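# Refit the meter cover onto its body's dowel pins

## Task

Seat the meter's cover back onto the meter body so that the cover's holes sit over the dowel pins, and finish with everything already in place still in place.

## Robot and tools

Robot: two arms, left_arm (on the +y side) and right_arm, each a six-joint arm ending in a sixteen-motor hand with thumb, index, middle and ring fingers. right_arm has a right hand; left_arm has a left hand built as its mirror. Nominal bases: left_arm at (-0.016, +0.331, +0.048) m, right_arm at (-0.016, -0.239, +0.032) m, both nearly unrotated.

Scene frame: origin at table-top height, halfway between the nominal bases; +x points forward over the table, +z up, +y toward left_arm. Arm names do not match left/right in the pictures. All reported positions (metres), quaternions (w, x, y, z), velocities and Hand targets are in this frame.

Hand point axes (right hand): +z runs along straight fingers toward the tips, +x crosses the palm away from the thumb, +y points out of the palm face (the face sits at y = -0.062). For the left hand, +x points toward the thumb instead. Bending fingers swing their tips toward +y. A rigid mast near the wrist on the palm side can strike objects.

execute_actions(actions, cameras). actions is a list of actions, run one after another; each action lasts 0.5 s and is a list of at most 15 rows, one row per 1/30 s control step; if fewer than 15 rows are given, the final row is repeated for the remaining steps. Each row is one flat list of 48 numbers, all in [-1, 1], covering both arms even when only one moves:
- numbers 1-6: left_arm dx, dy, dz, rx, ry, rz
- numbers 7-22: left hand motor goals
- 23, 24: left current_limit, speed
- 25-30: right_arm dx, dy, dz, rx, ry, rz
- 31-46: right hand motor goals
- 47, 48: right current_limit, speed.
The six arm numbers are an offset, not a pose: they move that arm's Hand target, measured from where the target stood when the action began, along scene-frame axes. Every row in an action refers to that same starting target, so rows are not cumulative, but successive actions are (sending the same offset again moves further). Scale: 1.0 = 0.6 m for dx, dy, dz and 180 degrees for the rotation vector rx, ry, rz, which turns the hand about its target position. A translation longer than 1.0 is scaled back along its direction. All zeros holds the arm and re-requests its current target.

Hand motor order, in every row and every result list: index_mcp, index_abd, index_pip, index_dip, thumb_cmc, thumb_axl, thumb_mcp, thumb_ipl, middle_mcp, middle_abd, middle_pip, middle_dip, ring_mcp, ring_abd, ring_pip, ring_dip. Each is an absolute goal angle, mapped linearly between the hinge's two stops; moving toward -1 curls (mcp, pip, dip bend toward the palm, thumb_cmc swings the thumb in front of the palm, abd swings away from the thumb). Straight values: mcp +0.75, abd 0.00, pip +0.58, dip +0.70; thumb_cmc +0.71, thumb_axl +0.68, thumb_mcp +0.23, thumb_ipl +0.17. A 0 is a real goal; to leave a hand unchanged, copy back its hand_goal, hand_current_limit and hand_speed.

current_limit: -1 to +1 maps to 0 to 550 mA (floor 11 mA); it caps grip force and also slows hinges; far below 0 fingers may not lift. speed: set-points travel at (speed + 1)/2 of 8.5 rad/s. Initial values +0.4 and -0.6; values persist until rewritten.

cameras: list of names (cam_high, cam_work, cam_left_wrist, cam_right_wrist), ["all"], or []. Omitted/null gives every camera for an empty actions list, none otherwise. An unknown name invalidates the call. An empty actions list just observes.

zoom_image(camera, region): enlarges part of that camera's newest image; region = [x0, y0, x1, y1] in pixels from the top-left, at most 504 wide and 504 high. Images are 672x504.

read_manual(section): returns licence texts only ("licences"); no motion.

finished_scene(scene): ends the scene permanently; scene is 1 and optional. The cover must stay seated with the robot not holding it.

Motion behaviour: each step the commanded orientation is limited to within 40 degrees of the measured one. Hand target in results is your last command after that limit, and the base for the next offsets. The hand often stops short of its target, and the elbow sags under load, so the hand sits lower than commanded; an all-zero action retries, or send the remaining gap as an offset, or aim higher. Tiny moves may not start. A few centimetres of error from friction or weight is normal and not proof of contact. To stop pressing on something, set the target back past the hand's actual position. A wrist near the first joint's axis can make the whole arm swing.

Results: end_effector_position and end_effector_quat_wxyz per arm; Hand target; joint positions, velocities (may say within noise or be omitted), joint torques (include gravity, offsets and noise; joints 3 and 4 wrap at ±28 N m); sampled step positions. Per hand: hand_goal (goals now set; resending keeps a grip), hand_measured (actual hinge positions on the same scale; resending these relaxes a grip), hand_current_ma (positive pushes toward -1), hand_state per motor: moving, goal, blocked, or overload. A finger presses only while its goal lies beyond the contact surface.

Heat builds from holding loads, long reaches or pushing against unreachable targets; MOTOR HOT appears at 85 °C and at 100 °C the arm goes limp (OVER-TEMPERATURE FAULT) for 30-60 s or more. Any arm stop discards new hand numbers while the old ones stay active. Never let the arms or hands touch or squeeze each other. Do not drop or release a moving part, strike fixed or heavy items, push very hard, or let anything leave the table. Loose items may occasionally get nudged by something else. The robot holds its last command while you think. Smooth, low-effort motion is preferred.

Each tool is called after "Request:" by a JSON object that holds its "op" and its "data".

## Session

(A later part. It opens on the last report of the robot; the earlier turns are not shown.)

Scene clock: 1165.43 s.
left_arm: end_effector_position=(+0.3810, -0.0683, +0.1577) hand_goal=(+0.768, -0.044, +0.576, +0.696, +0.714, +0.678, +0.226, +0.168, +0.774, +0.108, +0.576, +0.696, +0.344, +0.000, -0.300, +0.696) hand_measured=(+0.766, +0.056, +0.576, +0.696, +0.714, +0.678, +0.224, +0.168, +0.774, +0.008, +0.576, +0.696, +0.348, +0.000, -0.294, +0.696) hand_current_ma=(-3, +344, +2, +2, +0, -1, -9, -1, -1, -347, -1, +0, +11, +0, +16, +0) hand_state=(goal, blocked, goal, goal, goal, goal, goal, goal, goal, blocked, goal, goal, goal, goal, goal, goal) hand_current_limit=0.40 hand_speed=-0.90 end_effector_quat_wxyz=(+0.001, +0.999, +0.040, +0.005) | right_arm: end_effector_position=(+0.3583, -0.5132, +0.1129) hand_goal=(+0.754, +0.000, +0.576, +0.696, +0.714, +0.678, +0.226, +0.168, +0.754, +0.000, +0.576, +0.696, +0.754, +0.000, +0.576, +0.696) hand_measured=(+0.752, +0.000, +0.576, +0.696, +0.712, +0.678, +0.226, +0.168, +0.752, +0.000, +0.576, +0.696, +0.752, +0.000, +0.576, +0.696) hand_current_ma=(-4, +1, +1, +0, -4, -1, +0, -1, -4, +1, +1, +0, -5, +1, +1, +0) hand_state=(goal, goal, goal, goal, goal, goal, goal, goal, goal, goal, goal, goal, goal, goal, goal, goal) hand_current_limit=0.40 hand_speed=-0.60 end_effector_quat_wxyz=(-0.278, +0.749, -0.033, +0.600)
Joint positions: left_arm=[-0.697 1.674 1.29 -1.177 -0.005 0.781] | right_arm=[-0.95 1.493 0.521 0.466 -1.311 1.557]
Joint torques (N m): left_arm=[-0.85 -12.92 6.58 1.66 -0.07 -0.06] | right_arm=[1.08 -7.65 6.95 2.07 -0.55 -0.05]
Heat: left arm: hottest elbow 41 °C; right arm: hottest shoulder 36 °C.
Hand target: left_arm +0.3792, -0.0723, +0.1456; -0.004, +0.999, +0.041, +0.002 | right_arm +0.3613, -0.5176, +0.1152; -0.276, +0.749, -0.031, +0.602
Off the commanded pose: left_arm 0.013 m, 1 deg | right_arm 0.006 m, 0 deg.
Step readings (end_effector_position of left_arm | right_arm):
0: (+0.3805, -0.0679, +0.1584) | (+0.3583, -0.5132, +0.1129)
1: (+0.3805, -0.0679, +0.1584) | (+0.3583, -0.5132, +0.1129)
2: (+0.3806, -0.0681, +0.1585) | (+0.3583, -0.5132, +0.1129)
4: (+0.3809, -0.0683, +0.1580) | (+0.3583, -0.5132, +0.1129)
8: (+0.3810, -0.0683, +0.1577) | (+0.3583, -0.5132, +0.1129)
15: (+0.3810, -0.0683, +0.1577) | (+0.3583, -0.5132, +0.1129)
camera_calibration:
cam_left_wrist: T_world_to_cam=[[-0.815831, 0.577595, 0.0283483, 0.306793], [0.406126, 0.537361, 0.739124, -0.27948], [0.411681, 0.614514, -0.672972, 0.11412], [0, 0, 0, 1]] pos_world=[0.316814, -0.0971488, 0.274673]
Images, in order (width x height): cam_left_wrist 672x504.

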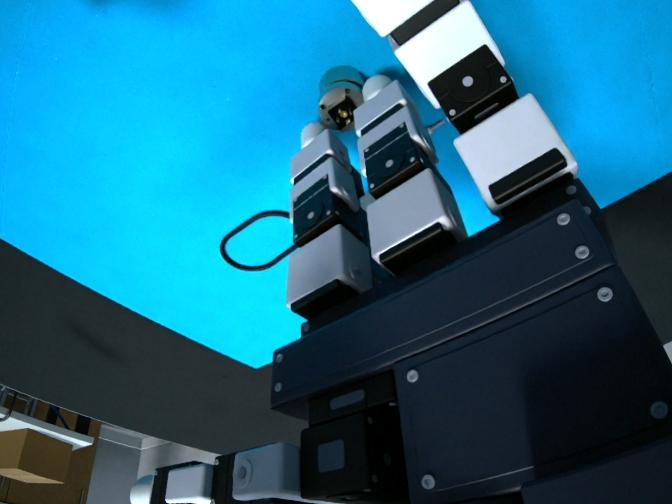

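Request:
{"op": "execute_actions", "data": {"actions": [[[0,0,-0.005,0,0,0,0.768,-0.044,0.576,0.696,0.714,0.678,0.226,0.168,0.774,0.108,0.576,0.696,0.343,0,-0.3,0.696,0.4,-0.9,0,0,0,0,0,0,0.754,0,0.576,0.696,0.714,0.678,0.226,0.168,0.754,0,0.576,0.696,0.754,0,0.576,0.696,0.4,-0.6]]], "cameras": ["cam_left_wrist"]}}

Request:
{"op": "zoom_image", "data": {"camera": "cam_left_wrist", "region": [300, 50, 380, 130]}}

Scene clock: 1182.00 s.
left_arm: end_effector_position=(+0.3812, -0.0684, +0.1573) hand_goal=(+0.768, -0.044, +0.576, +0.696, +0.714, +0.678, +0.226, +0.168, +0.774, +0.108, +0.576, +0.696, +0.344, +0.000, -0.300, +0.696) hand_measured=(+0.768, +0.056, +0.576, +0.696, +0.714, +0.678, +0.224, +0.168, +0.776, +0.008, +0.576, +0.696, +0.348, +0.000, -0.294, +0.696) hand_current_ma=(+0, +344, +2, +2, +0, -1, -9, -1, +3, -347, +1, +0, +11, +0, +16, +0) hand_state=(goal, blocked, goal, goal, goal, goal, goal, goal, goal, blocked, goal, goal, goal, goal, goal, goal) hand_current_limit=0.40 hand_speed=-0.90 end_effector_quat_wxyz=(+0.002, +0.999, +0.040, +0.006) | right_arm: end_effector_position=(+0.3583, -0.5132, +0.1129) hand_goal=(+0.754, +0.000, +0.576, +0.696, +0.714, +0.678, +0.226, +0.168, +0.754, +0.000, +0.576, +0.696, +0.754, +0.000, +0.576, +0.696) hand_measured=(+0.752, +0.000, +0.576, +0.696, +0.712, +0.678, +0.226, +0.168, +0.752, +0.000, +0.576, +0.696, +0.752, +0.000, +0.576, +0.696) hand_current_ma=(-4, +1, +1, +0, -4, -1, +0, -1, -4, +1, +1, +0, -5, +1, +1, +0) hand_state=(goal, goal, goal, goal, goal, goal, goal, goal, goal, goal, goal, goal, goal, goal, goal, goal) hand_current_limit=0.40 hand_speed=-0.60 end_effector_quat_wxyz=(-0.278, +0.749, -0.033, +0.600)
Joint positions: left_arm=[-0.697 1.674 1.288 -1.174 -0.005 0.781] | right_arm=[-0.95 1.493 0.521 0.466 -1.311 1.557]
Joint torques (N m): left_arm=[-1.08 -11.99 6.46 1.77 -0.05 -0.06] | right_arm=[1.26 -8.06 6.9 2 -0.57 -0.07]
Heat: left arm: hottest elbow 42 °C; right arm: hottest shoulder 36 °C.
Hand target: left_arm +0.3791, -0.0724, +0.1426; -0.003, +0.999, +0.041, +0.002 | right_arm +0.3613, -0.5176, +0.1152; -0.276, +0.749, -0.031, +0.602
Off the commanded pose: left_arm 0.015 m, 1 deg | right_arm 0.006 m, 0 deg.
Step readings (end_effector_position of left_arm | right_arm):
0: (+0.3810, -0.0683, +0.1577) | (+0.3583, -0.5132, +0.1129)
1: (+0.3811, -0.0683, +0.1577) | (+0.3583, -0.5132, +0.1129)
2: (+0.3812, -0.0684, +0.1577) | (+0.3583, -0.5132, +0.1129)
4: (+0.3812, -0.0684, +0.1574) | (+0.3583, -0.5132, +0.1129)
8: (+0.3812, -0.0684, +0.1573) | (+0.3583, -0.5132, +0.1129)
15: (+0.3812, -0.0684, +0.1573) | (+0.3583, -0.5132, +0.1129)
camera_calibration:
cam_left_wrist: T_world_to_cam=[[-0.81607, 0.57735, 0.026379, 0.307542], [0.404839, 0.538464, 0.739028, -0.278551], [0.412474, 0.613778, -0.673158, 0.113529], [0, 0, 0, 1]] pos_world=[0.316916, -0.0972518, 0.274168]
Images, in order (width x height): cam_left_wrist 672x504.

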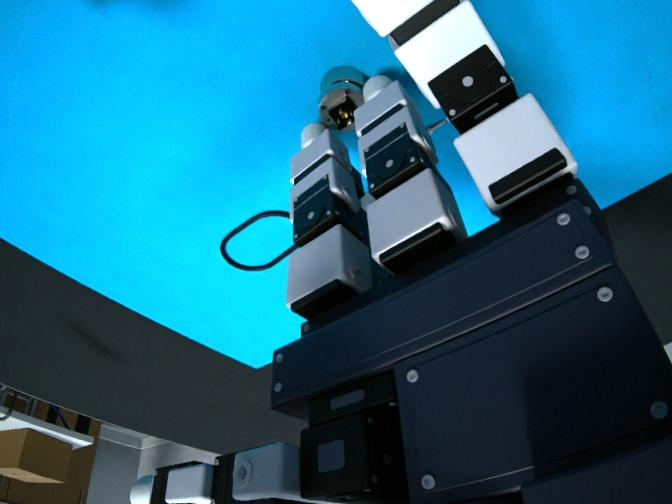

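Scaled by 6.300 from the camera's 672x504 image, which has a finer 960x720 frame.

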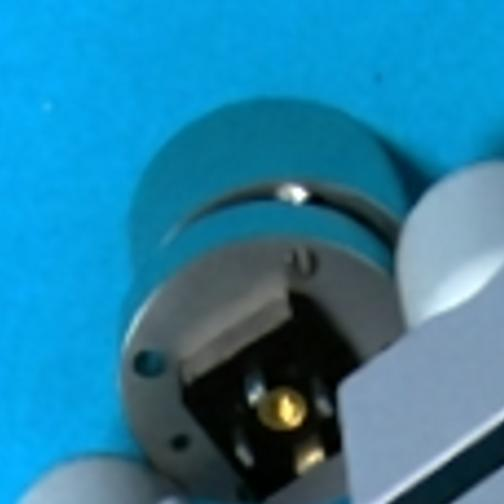

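Request:
{"op": "execute_actions", "data": {"actions": []}}

Request:
{"op": "zoom_image", "data": {"camera": "cam_right_wrist", "region": [200, 150, 450, 340]}}

Scene clock: 1208.30 s.
left_arm: end_effector_position=(+0.3812, -0.0684, +0.1573) hand_goal=(+0.768, -0.044, +0.576, +0.696, +0.714, +0.678, +0.226, +0.168, +0.774, +0.108, +0.576, +0.696, +0.344, +0.000, -0.300, +0.696) hand_measured=(+0.768, +0.056, +0.576, +0.696, +0.714, +0.678, +0.224, +0.168, +0.776, +0.008, +0.576, +0.696, +0.348, +0.000, -0.294, +0.696) hand_current_ma=(+0, +344, +2, +2, +0, -1, -9, -1, +3, -347, +1, +0, +11, +0, +16, +0) hand_state=(goal, blocked, goal, goal, goal, goal, goal, goal, goal, blocked, goal, goal, goal, goal, goal, goal) hand_current_limit=0.40 hand_speed=-0.90 end_effector_quat_wxyz=(+0.002, +0.999, +0.040, +0.006) | right_arm: end_effector_position=(+0.3583, -0.5132, +0.1129) hand_goal=(+0.754, +0.000, +0.576, +0.696, +0.714, +0.678, +0.226, +0.168, +0.754, +0.000, +0.576, +0.696, +0.754, +0.000, +0.576, +0.696) hand_measured=(+0.752, +0.000, +0.576, +0.696, +0.712, +0.678, +0.226, +0.168, +0.752, +0.000, +0.576, +0.696, +0.752, +0.000, +0.576, +0.696) hand_current_ma=(-4, +1, +1, +0, -4, -1, +0, -1, -4, +1, +1, +0, -5, +1, +1, +0) hand_state=(goal, goal, goal, goal, goal, goal, goal, goal, goal, goal, goal, goal, goal, goal, goal, goal) hand_current_limit=0.40 hand_speed=-0.60 end_effector_quat_wxyz=(-0.278, +0.749, -0.033, +0.600)
Joint positions: left_arm=[-0.697 1.674 1.288 -1.174 -0.005 0.781] | right_arm=[-0.95 1.493 0.521 0.466 -1.311 1.557]
Joint velocities: within noise
Joint torques (N m): left_arm=[-0.91 -12.34 6.34 1.78 -0.06 -0.05] | right_arm=[1.26 -8.18 6.95 2.02 -0.56 -0.05]
Heat: left arm: hottest elbow 42 °C; right arm: hottest shoulder 36 °C.
Hand target: left_arm +0.3791, -0.0724, +0.1426; -0.003, +0.999, +0.041, +0.002 | right_arm +0.3613, -0.5176, +0.1152; -0.276, +0.749, -0.031, +0.602
Off the commanded pose: left_arm 0.015 m, 1 deg | right_arm 0.006 m, 0 deg.
camera_calibration:
cam_left_wrist: T_world_to_cam=[[-0.81607, 0.57735, 0.026379, 0.307542], [0.404839, 0.538464, 0.739028, -0.278551], [0.412474, 0.613778, -0.673158, 0.113529], [0, 0, 0, 1]] pos_world=[0.316916, -0.0972518, 0.274168]

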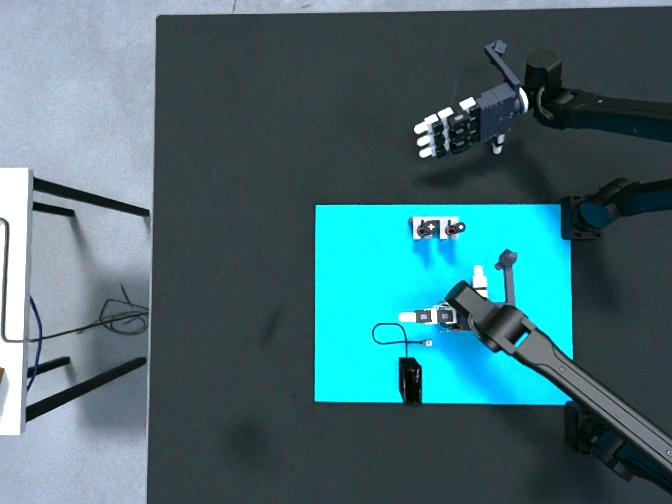

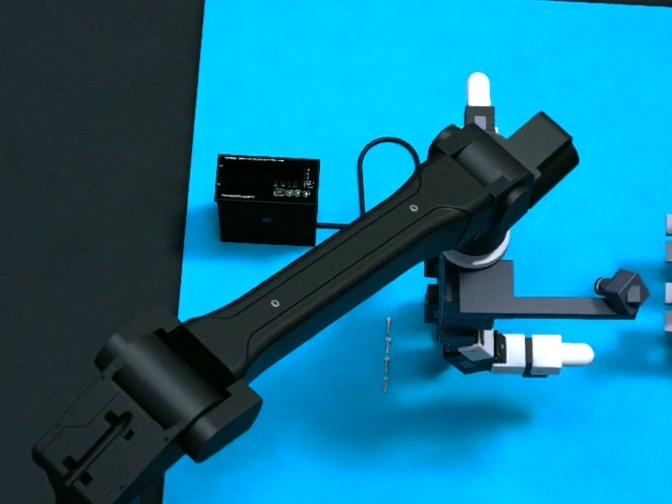

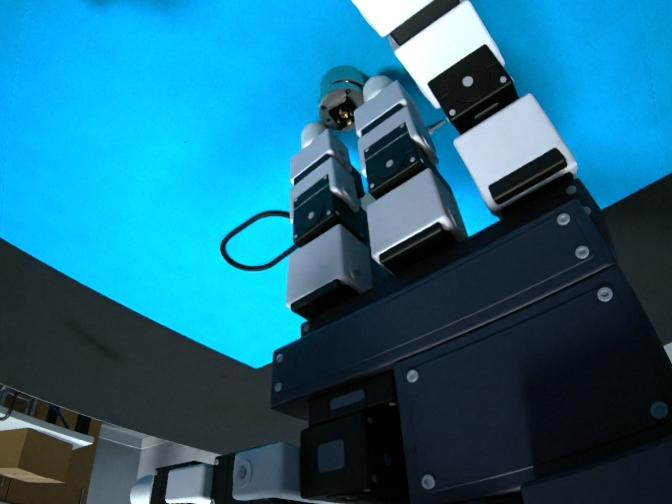

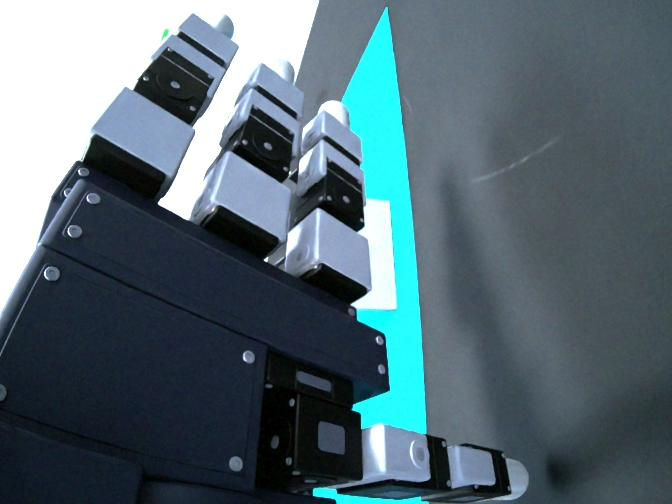

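Scaled by 2.016 from the camera's 672x504 image, which has a finer 960x720 frame.

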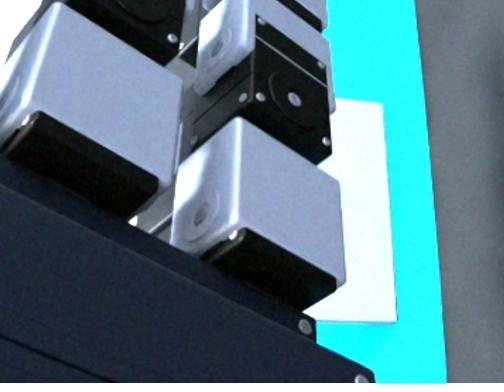

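Request:
{"op": "execute_actions", "data": {"actions": [[[0,0,0,0,0,0,0.761,-0.068,0.576,0.696,0.714,0.678,0.226,0.168,0.769,0.084,0.576,0.696,0.343,0,-0.3,0.696,0.4,-0.9,0,0,0,0,0,0,0.754,0,0.576,0.696,0.714,0.678,0.226,0.168,0.754,0,0.576,0.696,0.754,0,0.576,0.696,0.4,-0.6]]], "cameras": ["cam_left_wrist"]}}

Request:
{"op": "zoom_image", "data": {"camera": "cam_left_wrist", "region": [300, 50, 380, 130]}}

Scene clock: 1267.80 s.
left_arm: end_effector_position=(+0.3813, -0.0684, +0.1573) hand_goal=(+0.762, -0.068, +0.576, +0.696, +0.714, +0.678, +0.226, +0.168, +0.770, +0.084, +0.576, +0.696, +0.344, +0.000, -0.300, +0.696) hand_measured=(+0.768, +0.056, +0.576, +0.696, +0.714, +0.678, +0.224, +0.168, +0.776, +0.008, +0.576, +0.696, +0.348, +0.000, -0.294, +0.696) hand_current_ma=(+16, +385, +2, +2, +0, -1, -9, -1, +14, -252, +1, +0, +11, +0, +16, +0) hand_state=(goal, blocked, goal, goal, goal, goal, goal, goal, goal, blocked, goal, goal, goal, goal, goal, goal) hand_current_limit=0.40 hand_speed=-0.90 end_effector_quat_wxyz=(+0.002, +0.999, +0.040, +0.006) | right_arm: end_effector_position=(+0.3583, -0.5132, +0.1129) hand_goal=(+0.754, +0.000, +0.576, +0.696, +0.714, +0.678, +0.226, +0.168, +0.754, +0.000, +0.576, +0.696, +0.754, +0.000, +0.576, +0.696) hand_measured=(+0.752, +0.000, +0.576, +0.696, +0.712, +0.678, +0.226, +0.168, +0.752, +0.000, +0.576, +0.696, +0.752, +0.000, +0.576, +0.696) hand_current_ma=(-4, +1, +1, +0, -4, -1, +0, -1, -4, +1, +1, +0, -5, +1, +1, +0) hand_state=(goal, goal, goal, goal, goal, goal, goal, goal, goal, goal, goal, goal, goal, goal, goal, goal) hand_current_limit=0.40 hand_speed=-0.60 end_effector_quat_wxyz=(-0.278, +0.749, -0.033, +0.600)
Joint positions: left_arm=[-0.697 1.674 1.288 -1.174 -0.005 0.78] | right_arm=[-0.95 1.493 0.521 0.466 -1.311 1.557]
Joint torques (N m): left_arm=[-0.85 -12.34 6.42 1.89 -0.06 -0.02] | right_arm=[1.03 -8.29 6.87 2.03 -0.54 -0.05]
Heat: left arm: hottest elbow 42 °C; right arm: hottest shoulder 36 °C.
Hand target: left_arm +0.3792, -0.0723, +0.1426; -0.003, +0.999, +0.041, +0.002 | right_arm +0.3613, -0.5176, +0.1152; -0.276, +0.749, -0.031, +0.602
Off the commanded pose: left_arm 0.015 m, 1 deg | right_arm 0.006 m, 0 deg.
Step readings (end_effector_position of left_arm | right_arm):
0: (+0.3812, -0.0684, +0.1573) | (+0.3583, -0.5132, +0.1129)
1: (+0.3812, -0.0684, +0.1573) | (+0.3583, -0.5132, +0.1129)
2: (+0.3812, -0.0684, +0.1573) | (+0.3583, -0.5132, +0.1129)
4: (+0.3813, -0.0684, +0.1573) | (+0.3583, -0.5132, +0.1129)
8: (+0.3813, -0.0684, +0.1573) | (+0.3583, -0.5132, +0.1129)
15: (+0.3813, -0.0684, +0.1573) | (+0.3583, -0.5132, +0.1129)
camera_calibration:
cam_left_wrist: T_world_to_cam=[[-0.816308, 0.577015, 0.026373, 0.307585], [0.404638, 0.538668, 0.738989, -0.278456], [0.412201, 0.613914, -0.673201, 0.113641], [0, 0, 0, 1]] pos_world=[0.316915, -0.0972522, 0.274168]
Images, in order (width x height): cam_left_wrist 672x504.

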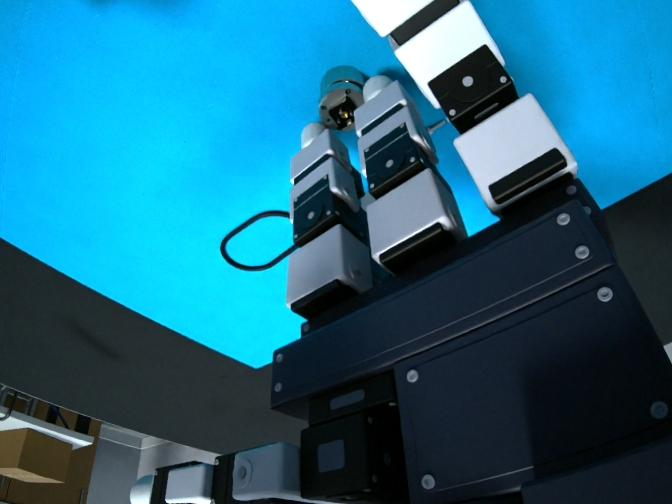

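Scaled by 6.300 from the camera's 672x504 image, which has a finer 960x720 frame.

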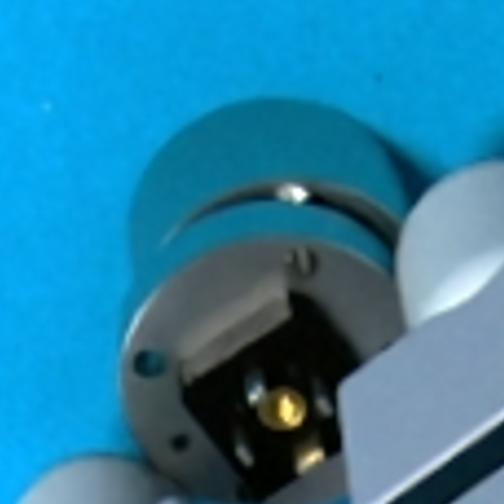

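Request:
{"op": "execute_actions", "data": {"actions": [[[0,0,0,-0.0011,0.0019,0,0.768,-0.044,0.576,0.696,0.714,0.678,0.226,0.168,0.776,0.108,0.576,0.696,0.343,0,-0.3,0.696,0.4,-0.9,0,0,0,0,0,0,0.754,0,0.576,0.696,0.714,0.678,0.226,0.168,0.754,0,0.576,0.696,0.754,0,0.576,0.696,0.4,-0.6]]], "cameras": ["cam_left_wrist"]}}

Request:
{"op": "zoom_image", "data": {"camera": "cam_left_wrist", "region": [300, 50, 380, 130]}}

Scene clock: 1286.70 s.
left_arm: end_effector_position=(+0.3812, -0.0685, +0.1573) hand_goal=(+0.768, -0.044, +0.576, +0.696, +0.714, +0.678, +0.226, +0.168, +0.776, +0.108, +0.576, +0.696, +0.344, +0.000, -0.300, +0.696) hand_measured=(+0.768, +0.056, +0.576, +0.696, +0.714, +0.678, +0.224, +0.168, +0.776, +0.008, +0.576, +0.696, +0.348, +0.000, -0.294, +0.696) hand_current_ma=(+1, +344, +2, +2, +0, -1, -9, -1, +0, -347, +1, +0, +11, +0, +16, +0) hand_state=(goal, blocked, goal, goal, goal, goal, goal, goal, goal, blocked, goal, goal, goal, goal, goal, goal) hand_current_limit=0.40 hand_speed=-0.90 end_effector_quat_wxyz=(+0.002, +0.999, +0.040, +0.006) | right_arm: end_effector_position=(+0.3583, -0.5132, +0.1129) hand_goal=(+0.754, +0.000, +0.576, +0.696, +0.714, +0.678, +0.226, +0.168, +0.754, +0.000, +0.576, +0.696, +0.754, +0.000, +0.576, +0.696) hand_measured=(+0.752, +0.000, +0.576, +0.696, +0.712, +0.678, +0.226, +0.168, +0.752, +0.000, +0.576, +0.696, +0.752, +0.000, +0.576, +0.696) hand_current_ma=(-4, +1, +1, +0, -4, -1, +0, -1, -4, +1, +1, +0, -5, +1, +1, +0) hand_state=(goal, goal, goal, goal, goal, goal, goal, goal, goal, goal, goal, goal, goal, goal, goal, goal) hand_current_limit=0.40 hand_speed=-0.60 end_effector_quat_wxyz=(-0.278, +0.749, -0.033, +0.600)
Joint positions: left_arm=[-0.697 1.674 1.288 -1.174 -0.004 0.78] | right_arm=[-0.95 1.493 0.521 0.466 -1.311 1.557]
Joint torques (N m): left_arm=[-0.38 -12.28 6.57 1.77 0.17 -0.04] | right_arm=[1.08 -8.47 6.94 2.09 -0.55 -0.03]
Heat: left arm: hottest elbow 42 °C; right arm: hottest shoulder 36 °C.
Hand target: left_arm +0.3791, -0.0724, +0.1426; -0.002, +0.999, +0.041, -0.001 | right_arm +0.3613, -0.5176, +0.1152; -0.276, +0.749, -0.031, +0.602
Off the commanded pose: left_arm 0.015 m, 1 deg | right_arm 0.006 m, 0 deg.
Step readings (end_effector_position of left_arm | right_arm):
0: (+0.3813, -0.0684, +0.1573) | (+0.3583, -0.5132, +0.1129)
1: (+0.3813, -0.0684, +0.1573) | (+0.3583, -0.5132, +0.1129)
2: (+0.3813, -0.0684, +0.1573) | (+0.3583, -0.5132, +0.1129)
4: (+0.3813, -0.0684, +0.1573) | (+0.3583, -0.5132, +0.1129)
8: (+0.3813, -0.0684, +0.1573) | (+0.3583, -0.5132, +0.1129)
15: (+0.3812, -0.0685, +0.1573) | (+0.3583, -0.5132, +0.1129)
camera_calibration:
cam_left_wrist: T_world_to_cam=[[-0.816293, 0.577033, 0.0264234, 0.307566], [0.404811, 0.538832, 0.738775, -0.278509], [0.412059, 0.613753, -0.673434, 0.113802], [0, 0, 0, 1]] pos_world=[0.316915, -0.0972526, 0.274267]
Images, in order (width x height): cam_left_wrist 672x504.

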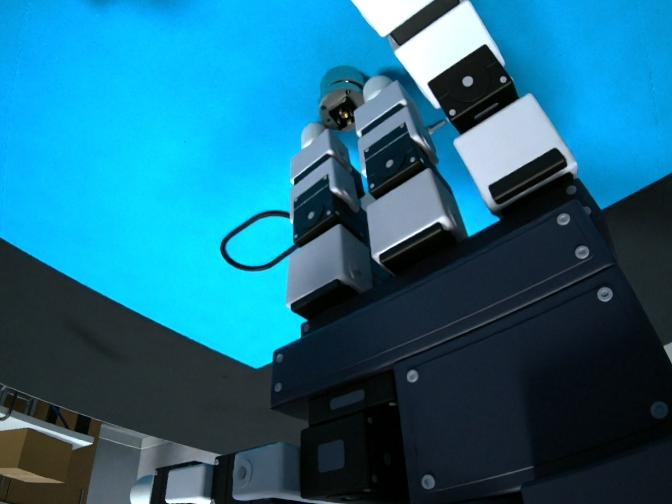

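Scaled by 6.300 from the camera's 672x504 image, which has a finer 960x720 frame.

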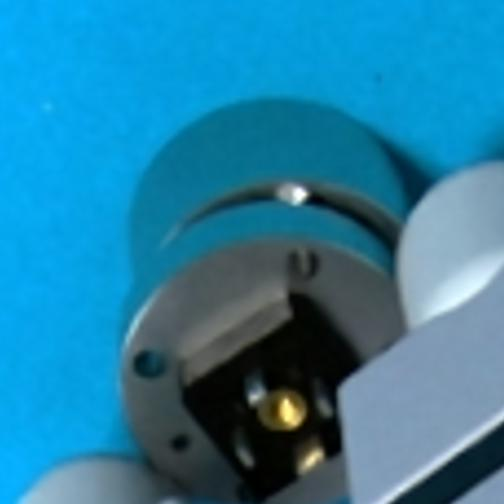

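Request:
{"op": "execute_actions", "data": {"actions": [[[0,0,0,-0.004,0.0035,0,0.768,-0.044,0.576,0.696,0.714,0.678,0.226,0.168,0.776,0.108,0.576,0.696,0.343,0,-0.3,0.696,0.4,-0.9,0,0,0,0,0,0,0.754,0,0.576,0.696,0.714,0.678,0.226,0.168,0.754,0,0.576,0.696,0.754,0,0.576,0.696,0.4,-0.6]]], "cameras": ["cam_left_wrist"]}}

Request:
{"op": "zoom_image", "data": {"camera": "cam_left_wrist", "region": [300, 50, 380, 130]}}

Scene clock: 1297.47 s.
left_arm: end_effector_position=(+0.3806, -0.0704, +0.1580) hand_goal=(+0.768, -0.044, +0.576, +0.696, +0.714, +0.678, +0.226, +0.168, +0.776, +0.108, +0.576, +0.696, +0.344, +0.000, -0.300, +0.696) hand_measured=(+0.776, +0.056, +0.582, +0.698, +0.714, +0.678, +0.224, +0.168, +0.778, +0.008, +0.576, +0.696, +0.348, +0.000, -0.294, +0.696) hand_current_ma=(+23, +344, +13, +2, +0, -1, -9, -1, +3, -347, +1, +0, +11, +0, +16, +0) hand_state=(goal, blocked, goal, goal, goal, goal, goal, goal, goal, blocked, goal, goal, goal, goal, goal, goal) hand_current_limit=0.40 hand_speed=-0.90 end_effector_quat_wxyz=(+0.007, +0.999, +0.040, +0.003) | right_arm: end_effector_position=(+0.3583, -0.5132, +0.1129) hand_goal=(+0.754, +0.000, +0.576, +0.696, +0.714, +0.678, +0.226, +0.168, +0.754, +0.000, +0.576, +0.696, +0.754, +0.000, +0.576, +0.696) hand_measured=(+0.752, +0.000, +0.576, +0.696, +0.712, +0.678, +0.226, +0.168, +0.752, +0.000, +0.576, +0.696, +0.752, +0.000, +0.576, +0.696) hand_current_ma=(-4, +1, +1, +0, -4, -1, +0, -1, -4, +1, +1, +0, -5, +1, +1, +0) hand_state=(goal, goal, goal, goal, goal, goal, goal, goal, goal, goal, goal, goal, goal, goal, goal, goal) hand_current_limit=0.40 hand_speed=-0.60 end_effector_quat_wxyz=(-0.278, +0.749, -0.033, +0.600)
Joint positions: left_arm=[-0.697 1.674 1.288 -1.171 0.006 0.78] | right_arm=[-0.95 1.493 0.521 0.466 -1.311 1.557]
Joint torques (N m): left_arm=[0.15 -12.04 6.41 1.68 0.36 0.04] | right_arm=[1.32 -8.12 6.95 2.02 -0.55 -0.05]
Heat: left arm: hottest elbow 42 °C; right arm: hottest shoulder 36 °C.
Hand target: left_arm +0.3791, -0.0724, +0.1426; +0.004, +0.999, +0.041, -0.007 | right_arm +0.3613, -0.5176, +0.1152; -0.276, +0.749, -0.031, +0.602
Off the commanded pose: left_arm 0.016 m, 1 deg | right_arm 0.006 m, 0 deg.
Step readings (end_effector_position of left_arm | right_arm):
0: (+0.3812, -0.0685, +0.1573) | (+0.3583, -0.5132, +0.1129)
1: (+0.3812, -0.0685, +0.1573) | (+0.3583, -0.5132, +0.1129)
2: (+0.3811, -0.0687, +0.1574) | (+0.3583, -0.5132, +0.1129)
4: (+0.3808, -0.0695, +0.1577) | (+0.3583, -0.5132, +0.1129)
8: (+0.3806, -0.0702, +0.1579) | (+0.3583, -0.5132, +0.1129)
15: (+0.3806, -0.0704, +0.1580) | (+0.3583, -0.5132, +0.1129)
camera_calibration:
cam_left_wrist: T_world_to_cam=[[-0.816102, 0.577393, 0.0243997, 0.308392], [0.408322, 0.546226, 0.731376, -0.277364], [0.408964, 0.60684, -0.681538, 0.117683], [0, 0, 0, 1]] pos_world=[0.316805, -0.0979743, 0.275538]
Images, in order (width x height): cam_left_wrist 672x504.

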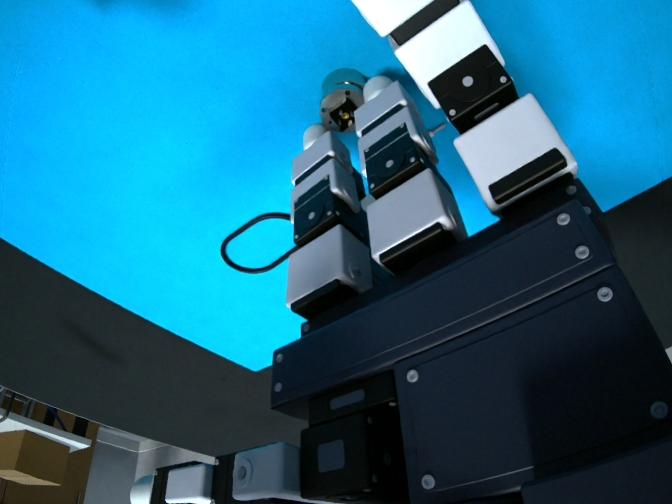

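Scaled by 6.300 from the camera's 672x504 image, which has a finer 960x720 frame.

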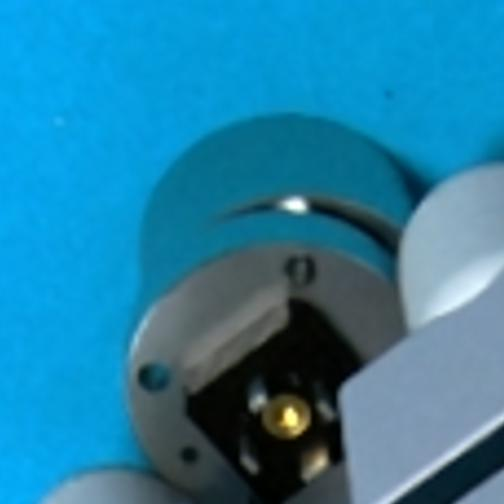

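Request:
{"op": "execute_actions", "data": {"actions": [[[0,0,0.01,0,0,0,0.768,-0.044,0.576,0.696,0.714,0.678,0.226,0.168,0.776,0.108,0.576,0.696,0.343,0,-0.3,0.696,0.4,-0.9,0,0,0,0,0,0,0.754,0,0.576,0.696,0.714,0.678,0.226,0.168,0.754,0,0.576,0.696,0.754,0,0.576,0.696,0.4,-0.6]],[[0,0,0,0,0,0,0.81,-0.044,0.467,0.76,0.714,0.678,0.226,0.168,0.816,0.108,0.467,0.76,0.343,0,-0.3,0.696,0.4,-0.95,0,0,0,0,0,0,0.754,0,0.576,0.696,0.714,0.678,0.226,0.168,0.754,0,0.576,0.696,0.754,0,0.576,0.696,0.4,-0.6]],[[0,0,0,0,0,0,0.851,-0.044,0.358,0.825,0.714,0.678,0.226,0.168,0.857,0.108,0.358,0.825,0.343,0,-0.3,0.696,0.4,-0.95,0,0,0,0,0,0,0.754,0,0.576,0.696,0.714,0.678,0.226,0.168,0.754,0,0.576,0.696,0.754,0,0.576,0.696,0.4,-0.6]]], "cameras": ["cam_left_wrist"]}}

Request:
{"op": "zoom_image", "data": {"camera": "cam_left_wrist", "region": [300, 50, 380, 130]}}

Scene clock: 1351.53 s.
left_arm: end_effector_position=(+0.3799, -0.0711, +0.1583) hand_goal=(+0.852, -0.044, +0.358, +0.826, +0.714, +0.678, +0.226, +0.168, +0.858, +0.108, +0.358, +0.826, +0.344, +0.000, -0.300, +0.696) hand_measured=(+0.856, +0.056, +0.372, +0.826, +0.714, +0.678, +0.224, +0.168, +0.862, +0.008, +0.368, +0.826, +0.348, +0.000, -0.294, +0.696) hand_current_ma=(+10, +344, +38, +1, +0, -1, -9, -1, +9, -347, +26, +0, +11, +0, +16, +0) hand_state=(goal, blocked, goal, goal, goal, goal, goal, goal, goal, blocked, goal, goal, goal, goal, goal, goal) hand_current_limit=0.40 hand_speed=-0.95 end_effector_quat_wxyz=(+0.009, +0.999, +0.040, +0.001) | right_arm: end_effector_position=(+0.3583, -0.5132, +0.1129) hand_goal=(+0.754, +0.000, +0.576, +0.696, +0.714, +0.678, +0.226, +0.168, +0.754, +0.000, +0.576, +0.696, +0.754, +0.000, +0.576, +0.696) hand_measured=(+0.752, +0.000, +0.576, +0.696, +0.712, +0.678, +0.226, +0.168, +0.752, +0.000, +0.576, +0.696, +0.752, +0.000, +0.576, +0.696) hand_current_ma=(-4, +1, +1, +0, -4, -1, +0, -1, -4, +1, +1, +0, -5, +1, +1, +0) hand_state=(goal, goal, goal, goal, goal, goal, goal, goal, goal, goal, goal, goal, goal, goal, goal, goal) hand_current_limit=0.40 hand_speed=-0.60 end_effector_quat_wxyz=(-0.278, +0.749, -0.033, +0.600)
Joint positions: left_arm=[-0.697 1.674 1.288 -1.171 0.012 0.78] | right_arm=[-0.95 1.493 0.521 0.466 -1.311 1.557]
Joint torques (N m): left_arm=[0.15 -12.92 7.12 0.95 0.16 0.02] | right_arm=[0.91 -8.23 6.98 2.03 -0.53 -0.05]
Heat: left arm: hottest elbow 42 °C; right arm: hottest shoulder 36 °C.
Hand target: left_arm +0.3791, -0.0724, +0.1486; +0.004, +0.999, +0.041, -0.007 | right_arm +0.3613, -0.5176, +0.1152; -0.276, +0.749, -0.031, +0.602
Off the commanded pose: left_arm 0.010 m, 1 deg | right_arm 0.006 m, 0 deg.
Step readings (end_effector_position of left_arm | right_arm):
0: (+0.3806, -0.0704, +0.1580) | (+0.3583, -0.5132, +0.1129)
1: (+0.3806, -0.0704, +0.1580) | (+0.3583, -0.5132, +0.1129)
2: (+0.3806, -0.0704, +0.1580) | (+0.3583, -0.5132, +0.1129)
4: (+0.3806, -0.0704, +0.1580) | (+0.3583, -0.5132, +0.1129)
8: (+0.3806, -0.0704, +0.1580) | (+0.3583, -0.5132, +0.1129)
15: (+0.3806, -0.0704, +0.1580) | (+0.3583, -0.5132, +0.1129)
16: (+0.3806, -0.0704, +0.1580) | (+0.3583, -0.5132, +0.1129)
17: (+0.3805, -0.0704, +0.1580) | (+0.3583, -0.5132, +0.1129)
19: (+0.3805, -0.0705, +0.1580) | (+0.3583, -0.5132, +0.1129)
23: (+0.3802, -0.0708, +0.1581) | (+0.3583, -0.5132, +0.1129)
30: (+0.3802, -0.0709, +0.1582) | (+0.3583, -0.5132, +0.1129)
31: (+0.3802, -0.0709, +0.1582) | (+0.3583, -0.5132, +0.1129)
32: (+0.3802, -0.0709, +0.1582) | (+0.3583, -0.5132, +0.1129)
34: (+0.3802, -0.0709, +0.1582) | (+0.3583, -0.5132, +0.1129)
38: (+0.3799, -0.0711, +0.1583) | (+0.3583, -0.5132, +0.1129)
45: (+0.3799, -0.0711, +0.1583) | (+0.3583, -0.5132, +0.1129)
camera_calibration:
cam_left_wrist: T_world_to_cam=[[-0.81596, 0.577572, 0.0249136, 0.308159], [0.411052, 0.549329, 0.727512, -0.277088], [0.406504, 0.603861, -0.685642, 0.119915], [0, 0, 0, 1]] pos_world=[0.316597, -0.0981836, 0.276127]
Images, in order (width x height): cam_left_wrist 672x504.

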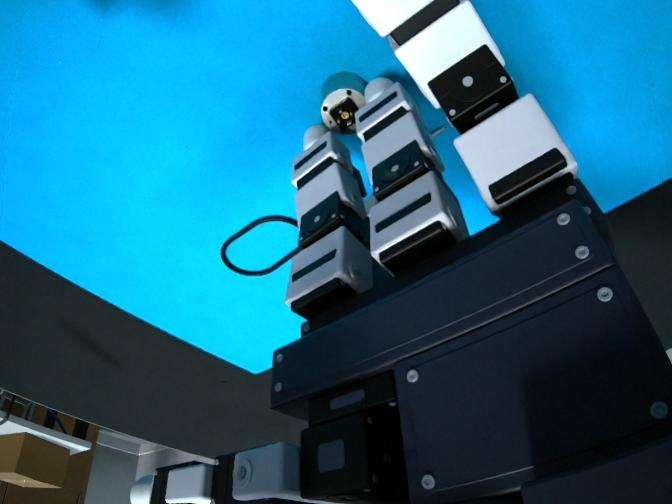

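Scaled by 6.300 from the camera's 672x504 image, which has a finer 960x720 frame.

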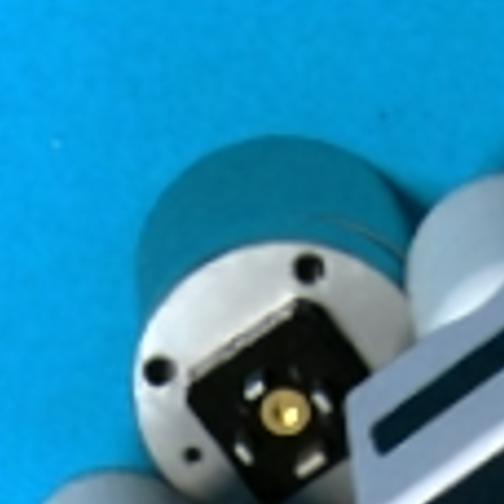

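Request:
{"op": "execute_actions", "data": {"actions": [[[0,0,0,0,0,0,0.852,0.12,0.358,0.826,0.714,0.678,0.226,0.168,0.858,-0.07,0.358,0.826,0.343,0,-0.3,0.696,0.4,-0.9,0,0,0,0,0,0,0.754,0,0.576,0.696,0.714,0.678,0.226,0.168,0.754,0,0.576,0.696,0.754,0,0.576,0.696,0.4,-0.6]],[[0,0,0.03,0,0,0,0.852,0.15,0.358,0.826,0.714,0.678,0.226,0.168,0.858,-0.13,0.358,0.826,0.343,0,-0.3,0.696,0.4,-0.9,0,0,0,0,0,0,0.754,0,0.576,0.696,0.714,0.678,0.226,0.168,0.754,0,0.576,0.696,0.754,0,0.576,0.696,0.4,-0.6]]], "cameras": ["cam_left_wrist"]}}

Request:
{"op": "zoom_image", "data": {"camera": "cam_left_wrist", "region": [300, 50, 380, 130]}}

Scene clock: 1372.90 s.
left_arm: end_effector_position=(+0.3732, -0.0654, +0.1556) hand_goal=(+0.852, +0.150, +0.358, +0.826, +0.714, +0.678, +0.226, +0.168, +0.858, -0.130, +0.358, +0.826, +0.344, +0.000, -0.300, +0.696) hand_measured=(+0.852, +0.150, +0.360, +0.826, +0.714, +0.678, +0.224, +0.168, +0.858, -0.126, +0.360, +0.826, +0.348, +0.000, -0.294, +0.696) hand_current_ma=(-2, +1, +4, +1, +0, -1, -9, -1, +0, +9, +5, +0, +11, +0, +16, +0) hand_state=(goal, goal, goal, goal, goal, goal, goal, goal, goal, goal, goal, goal, goal, goal, goal, goal) hand_current_limit=0.40 hand_speed=-0.90 end_effector_quat_wxyz=(-0.003, +0.999, +0.040, -0.012) | right_arm: end_effector_position=(+0.3583, -0.5132, +0.1129) hand_goal=(+0.754, +0.000, +0.576, +0.696, +0.714, +0.678, +0.226, +0.168, +0.754, +0.000, +0.576, +0.696, +0.754, +0.000, +0.576, +0.696) hand_measured=(+0.752, +0.000, +0.576, +0.696, +0.712, +0.678, +0.226, +0.168, +0.752, +0.000, +0.576, +0.696, +0.752, +0.000, +0.576, +0.696) hand_current_ma=(-4, +1, +1, +0, -4, -1, +0, -1, -4, +1, +1, +0, -5, +1, +1, +0) hand_state=(goal, goal, goal, goal, goal, goal, goal, goal, goal, goal, goal, goal, goal, goal, goal, goal) hand_current_limit=0.40 hand_speed=-0.60 end_effector_quat_wxyz=(-0.278, +0.749, -0.033, +0.600)
Joint positions: left_arm=[-0.697 1.674 1.288 -1.207 0.012 0.78] | right_arm=[-0.95 1.493 0.521 0.466 -1.311 1.557]
Joint torques (N m): left_arm=[0.21 -13.8 9.31 0.49 0.17 0.02] | right_arm=[1.2 -7.77 6.97 2 -0.56 -0.07]
Heat: left arm: hottest elbow 42 °C; right arm: hottest shoulder 36 °C.
Hand target: left_arm +0.3791, -0.0723, +0.1667; +0.004, +0.999, +0.041, -0.007 | right_arm +0.3613, -0.5176, +0.1152; -0.276, +0.749, -0.031, +0.602
Off the commanded pose: left_arm 0.014 m, 1 deg | right_arm 0.006 m, 0 deg.
Step readings (end_effector_position of left_arm | right_arm):
0: (+0.3799, -0.0711, +0.1583) | (+0.3583, -0.5132, +0.1129)
1: (+0.3799, -0.0711, +0.1583) | (+0.3583, -0.5132, +0.1129)
2: (+0.3799, -0.0711, +0.1583) | (+0.3583, -0.5132, +0.1129)
4: (+0.3799, -0.0711, +0.1583) | (+0.3583, -0.5132, +0.1129)
8: (+0.3799, -0.0711, +0.1583) | (+0.3583, -0.5132, +0.1129)
15: (+0.3799, -0.0711, +0.1583) | (+0.3583, -0.5132, +0.1129)
16: (+0.3799, -0.0711, +0.1583) | (+0.3583, -0.5132, +0.1129)
17: (+0.3795, -0.0708, +0.1581) | (+0.3583, -0.5132, +0.1129)
19: (+0.3775, -0.0691, +0.1573) | (+0.3583, -0.5132, +0.1129)
23: (+0.3740, -0.0661, +0.1559) | (+0.3583, -0.5132, +0.1129)
30: (+0.3732, -0.0654, +0.1556) | (+0.3583, -0.5132, +0.1129)
camera_calibration:
cam_left_wrist: T_world_to_cam=[[-0.814801, 0.576559, 0.0606483, 0.293266], [0.431058, 0.532557, 0.728403, -0.284232], [0.387669, 0.619647, -0.682459, 0.124941], [0, 0, 0, 1]] pos_world=[0.313039, -0.0951345, 0.274517]
Images, in order (width x height): cam_left_wrist 672x504.

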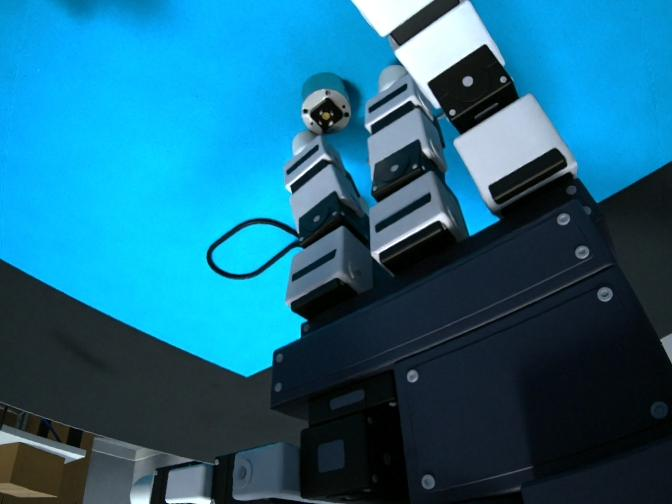

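Scaled by 6.300 from the camera's 672x504 image, which has a finer 960x720 frame.

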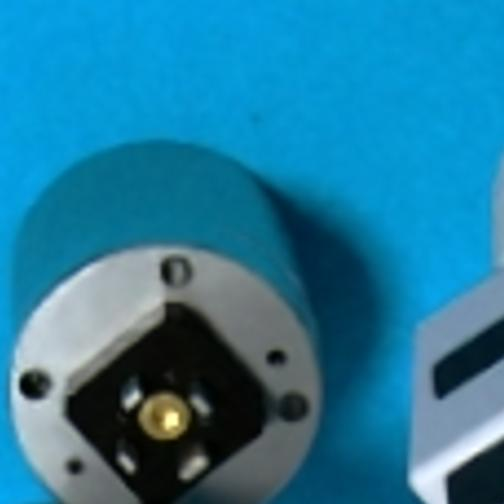

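Request:
{"op": "execute_actions", "data": {"actions": [[[0.01,-0.01,0.05,0,0,0,0.852,0.25,0.358,0.826,0.714,0.678,0.226,0.168,0.858,-0.2,0.358,0.826,0.343,0,-0.3,0.696,0.4,-0.9,0,0,0,0,0,0,0.754,0,0.576,0.696,0.714,0.678,0.226,0.168,0.754,0,0.576,0.696,0.754,0,0.576,0.696,0.4,-0.6]],[[0,0,0.05,0,0,0,0.852,0.25,0.358,0.826,0.714,0.678,0.226,0.168,0.858,-0.2,0.358,0.826,0.343,0,-0.3,0.696,0.4,-0.9,0,0,0,0,0,0,0.754,0,0.576,0.696,0.714,0.678,0.226,0.168,0.754,0,0.576,0.696,0.754,0,0.576,0.696,0.4,-0.6]]], "cameras": ["cam_left_wrist","cam_work"]}}

Request:
{"op": "zoom_image", "data": {"camera": "cam_left_wrist", "region": [290, 30, 390, 130]}}

Scene clock: 1384.40 s.
left_arm: end_effector_position=(+0.3774, -0.0691, +0.2063) hand_goal=(+0.852, +0.250, +0.358, +0.826, +0.714, +0.678, +0.226, +0.168, +0.858, -0.200, +0.358, +0.826, +0.344, +0.000, -0.300, +0.696) hand_measured=(+0.850, +0.246, +0.360, +0.826, +0.714, +0.678, +0.224, +0.168, +0.858, -0.196, +0.360, +0.826, +0.348, +0.000, -0.294, +0.696) hand_current_ma=(-2, -9, +4, +1, +0, -1, -9, -1, -1, +10, +5, +0, +11, +0, +16, +0) hand_state=(goal, goal, goal, goal, goal, goal, goal, goal, goal, goal, goal, goal, goal, goal, goal, goal) hand_current_limit=0.40 hand_speed=-0.90 end_effector_quat_wxyz=(-0.009, +0.999, +0.040, -0.020) | right_arm: end_effector_position=(+0.3583, -0.5132, +0.1129) hand_goal=(+0.754, +0.000, +0.576, +0.696, +0.714, +0.678, +0.226, +0.168, +0.754, +0.000, +0.576, +0.696, +0.754, +0.000, +0.576, +0.696) hand_measured=(+0.752, +0.000, +0.576, +0.696, +0.712, +0.678, +0.226, +0.168, +0.752, +0.000, +0.576, +0.696, +0.752, +0.000, +0.576, +0.696) hand_current_ma=(-4, +1, +1, +0, -4, -1, +0, -1, -4, +1, +1, +0, -5, +1, +1, +0) hand_state=(goal, goal, goal, goal, goal, goal, goal, goal, goal, goal, goal, goal, goal, goal, goal, goal) hand_current_limit=0.40 hand_speed=-0.60 end_effector_quat_wxyz=(-0.278, +0.749, -0.033, +0.600)
Joint positions: left_arm=[-0.697 1.658 1.411 -1.365 0.013 0.78] | right_arm=[-0.95 1.493 0.521 0.466 -1.311 1.557]
Joint torques (N m): left_arm=[0.09 -14.39 10.44 0.42 0.14 0] | right_arm=[1.14 -7.94 6.9 2.1 -0.55 -0.06]
Heat: left arm: hottest elbow 43 °C; right arm: hottest shoulder 36 °C.
Hand target: left_arm +0.3852, -0.0784, +0.2268; +0.004, +0.999, +0.041, -0.007 | right_arm +0.3613, -0.5176, +0.1152; -0.276, +0.749, -0.031, +0.602
Off the commanded pose: left_arm 0.024 m, 2 deg | right_arm 0.006 m, 0 deg.
Step readings (end_effector_position of left_arm | right_arm):
0: (+0.3732, -0.0654, +0.1556) | (+0.3583, -0.5132, +0.1129)
1: (+0.3731, -0.0653, +0.1557) | (+0.3583, -0.5132, +0.1129)
2: (+0.3723, -0.0646, +0.1561) | (+0.3583, -0.5132, +0.1129)
4: (+0.3707, -0.0633, +0.1594) | (+0.3583, -0.5132, +0.1129)
8: (+0.3746, -0.0666, +0.1716) | (+0.3583, -0.5132, +0.1129)
15: (+0.3771, -0.0688, +0.1784) | (+0.3583, -0.5132, +0.1129)
16: (+0.3768, -0.0686, +0.1784) | (+0.3583, -0.5132, +0.1129)
17: (+0.3761, -0.0680, +0.1791) | (+0.3583, -0.5132, +0.1129)
19: (+0.3745, -0.0666, +0.1822) | (+0.3583, -0.5132, +0.1129)
23: (+0.3761, -0.0680, +0.1946) | (+0.3583, -0.5132, +0.1129)
30: (+0.3778, -0.0694, +0.2064) | (+0.3583, -0.5132, +0.1129)
camera_calibration:
cam_left_wrist: T_world_to_cam=[[-0.813731, 0.575657, 0.0803832, 0.29129], [0.442175, 0.523328, 0.728429, -0.32578], [0.377258, 0.628288, -0.680389, 0.16428], [0, 0, 0, 1]] pos_world=[0.319107, -0.100408, 0.325667]
Images, in order (width x height): cam_work 672x504, cam_left_wrist 672x504.

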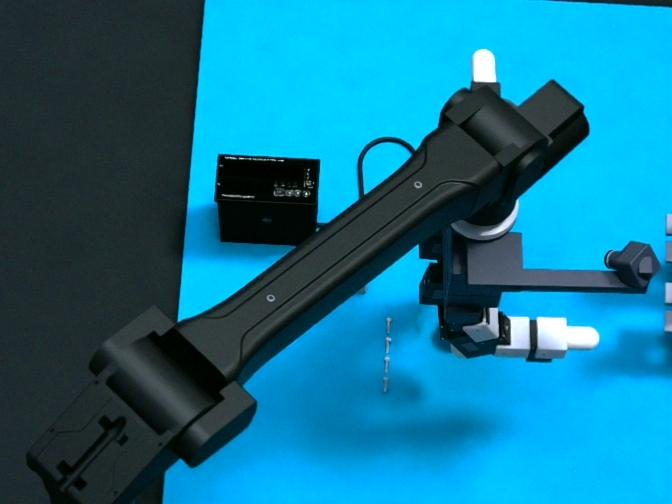

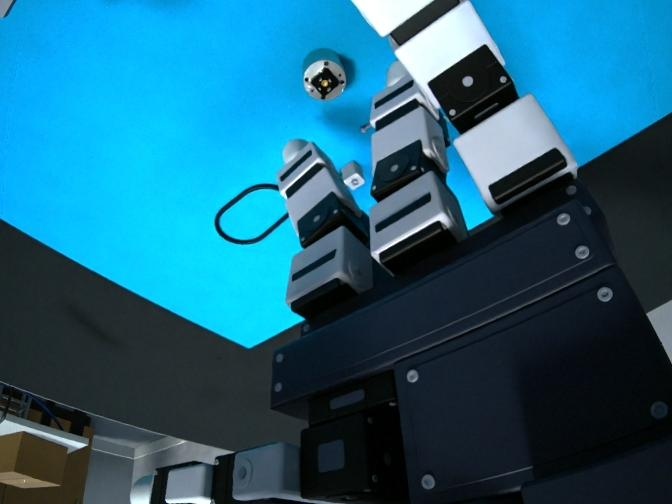

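Scaled by 5.040 from the camera's 672x504 image, which has a finer 960x720 frame.

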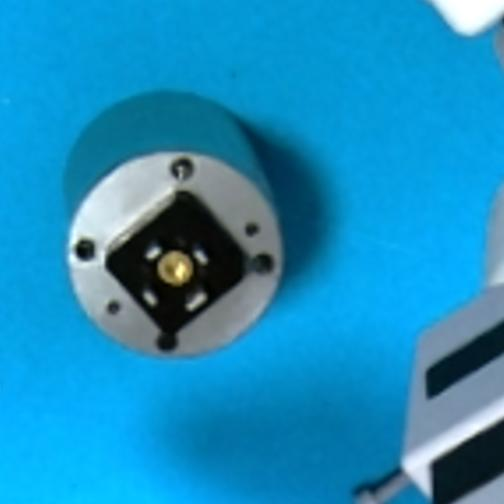

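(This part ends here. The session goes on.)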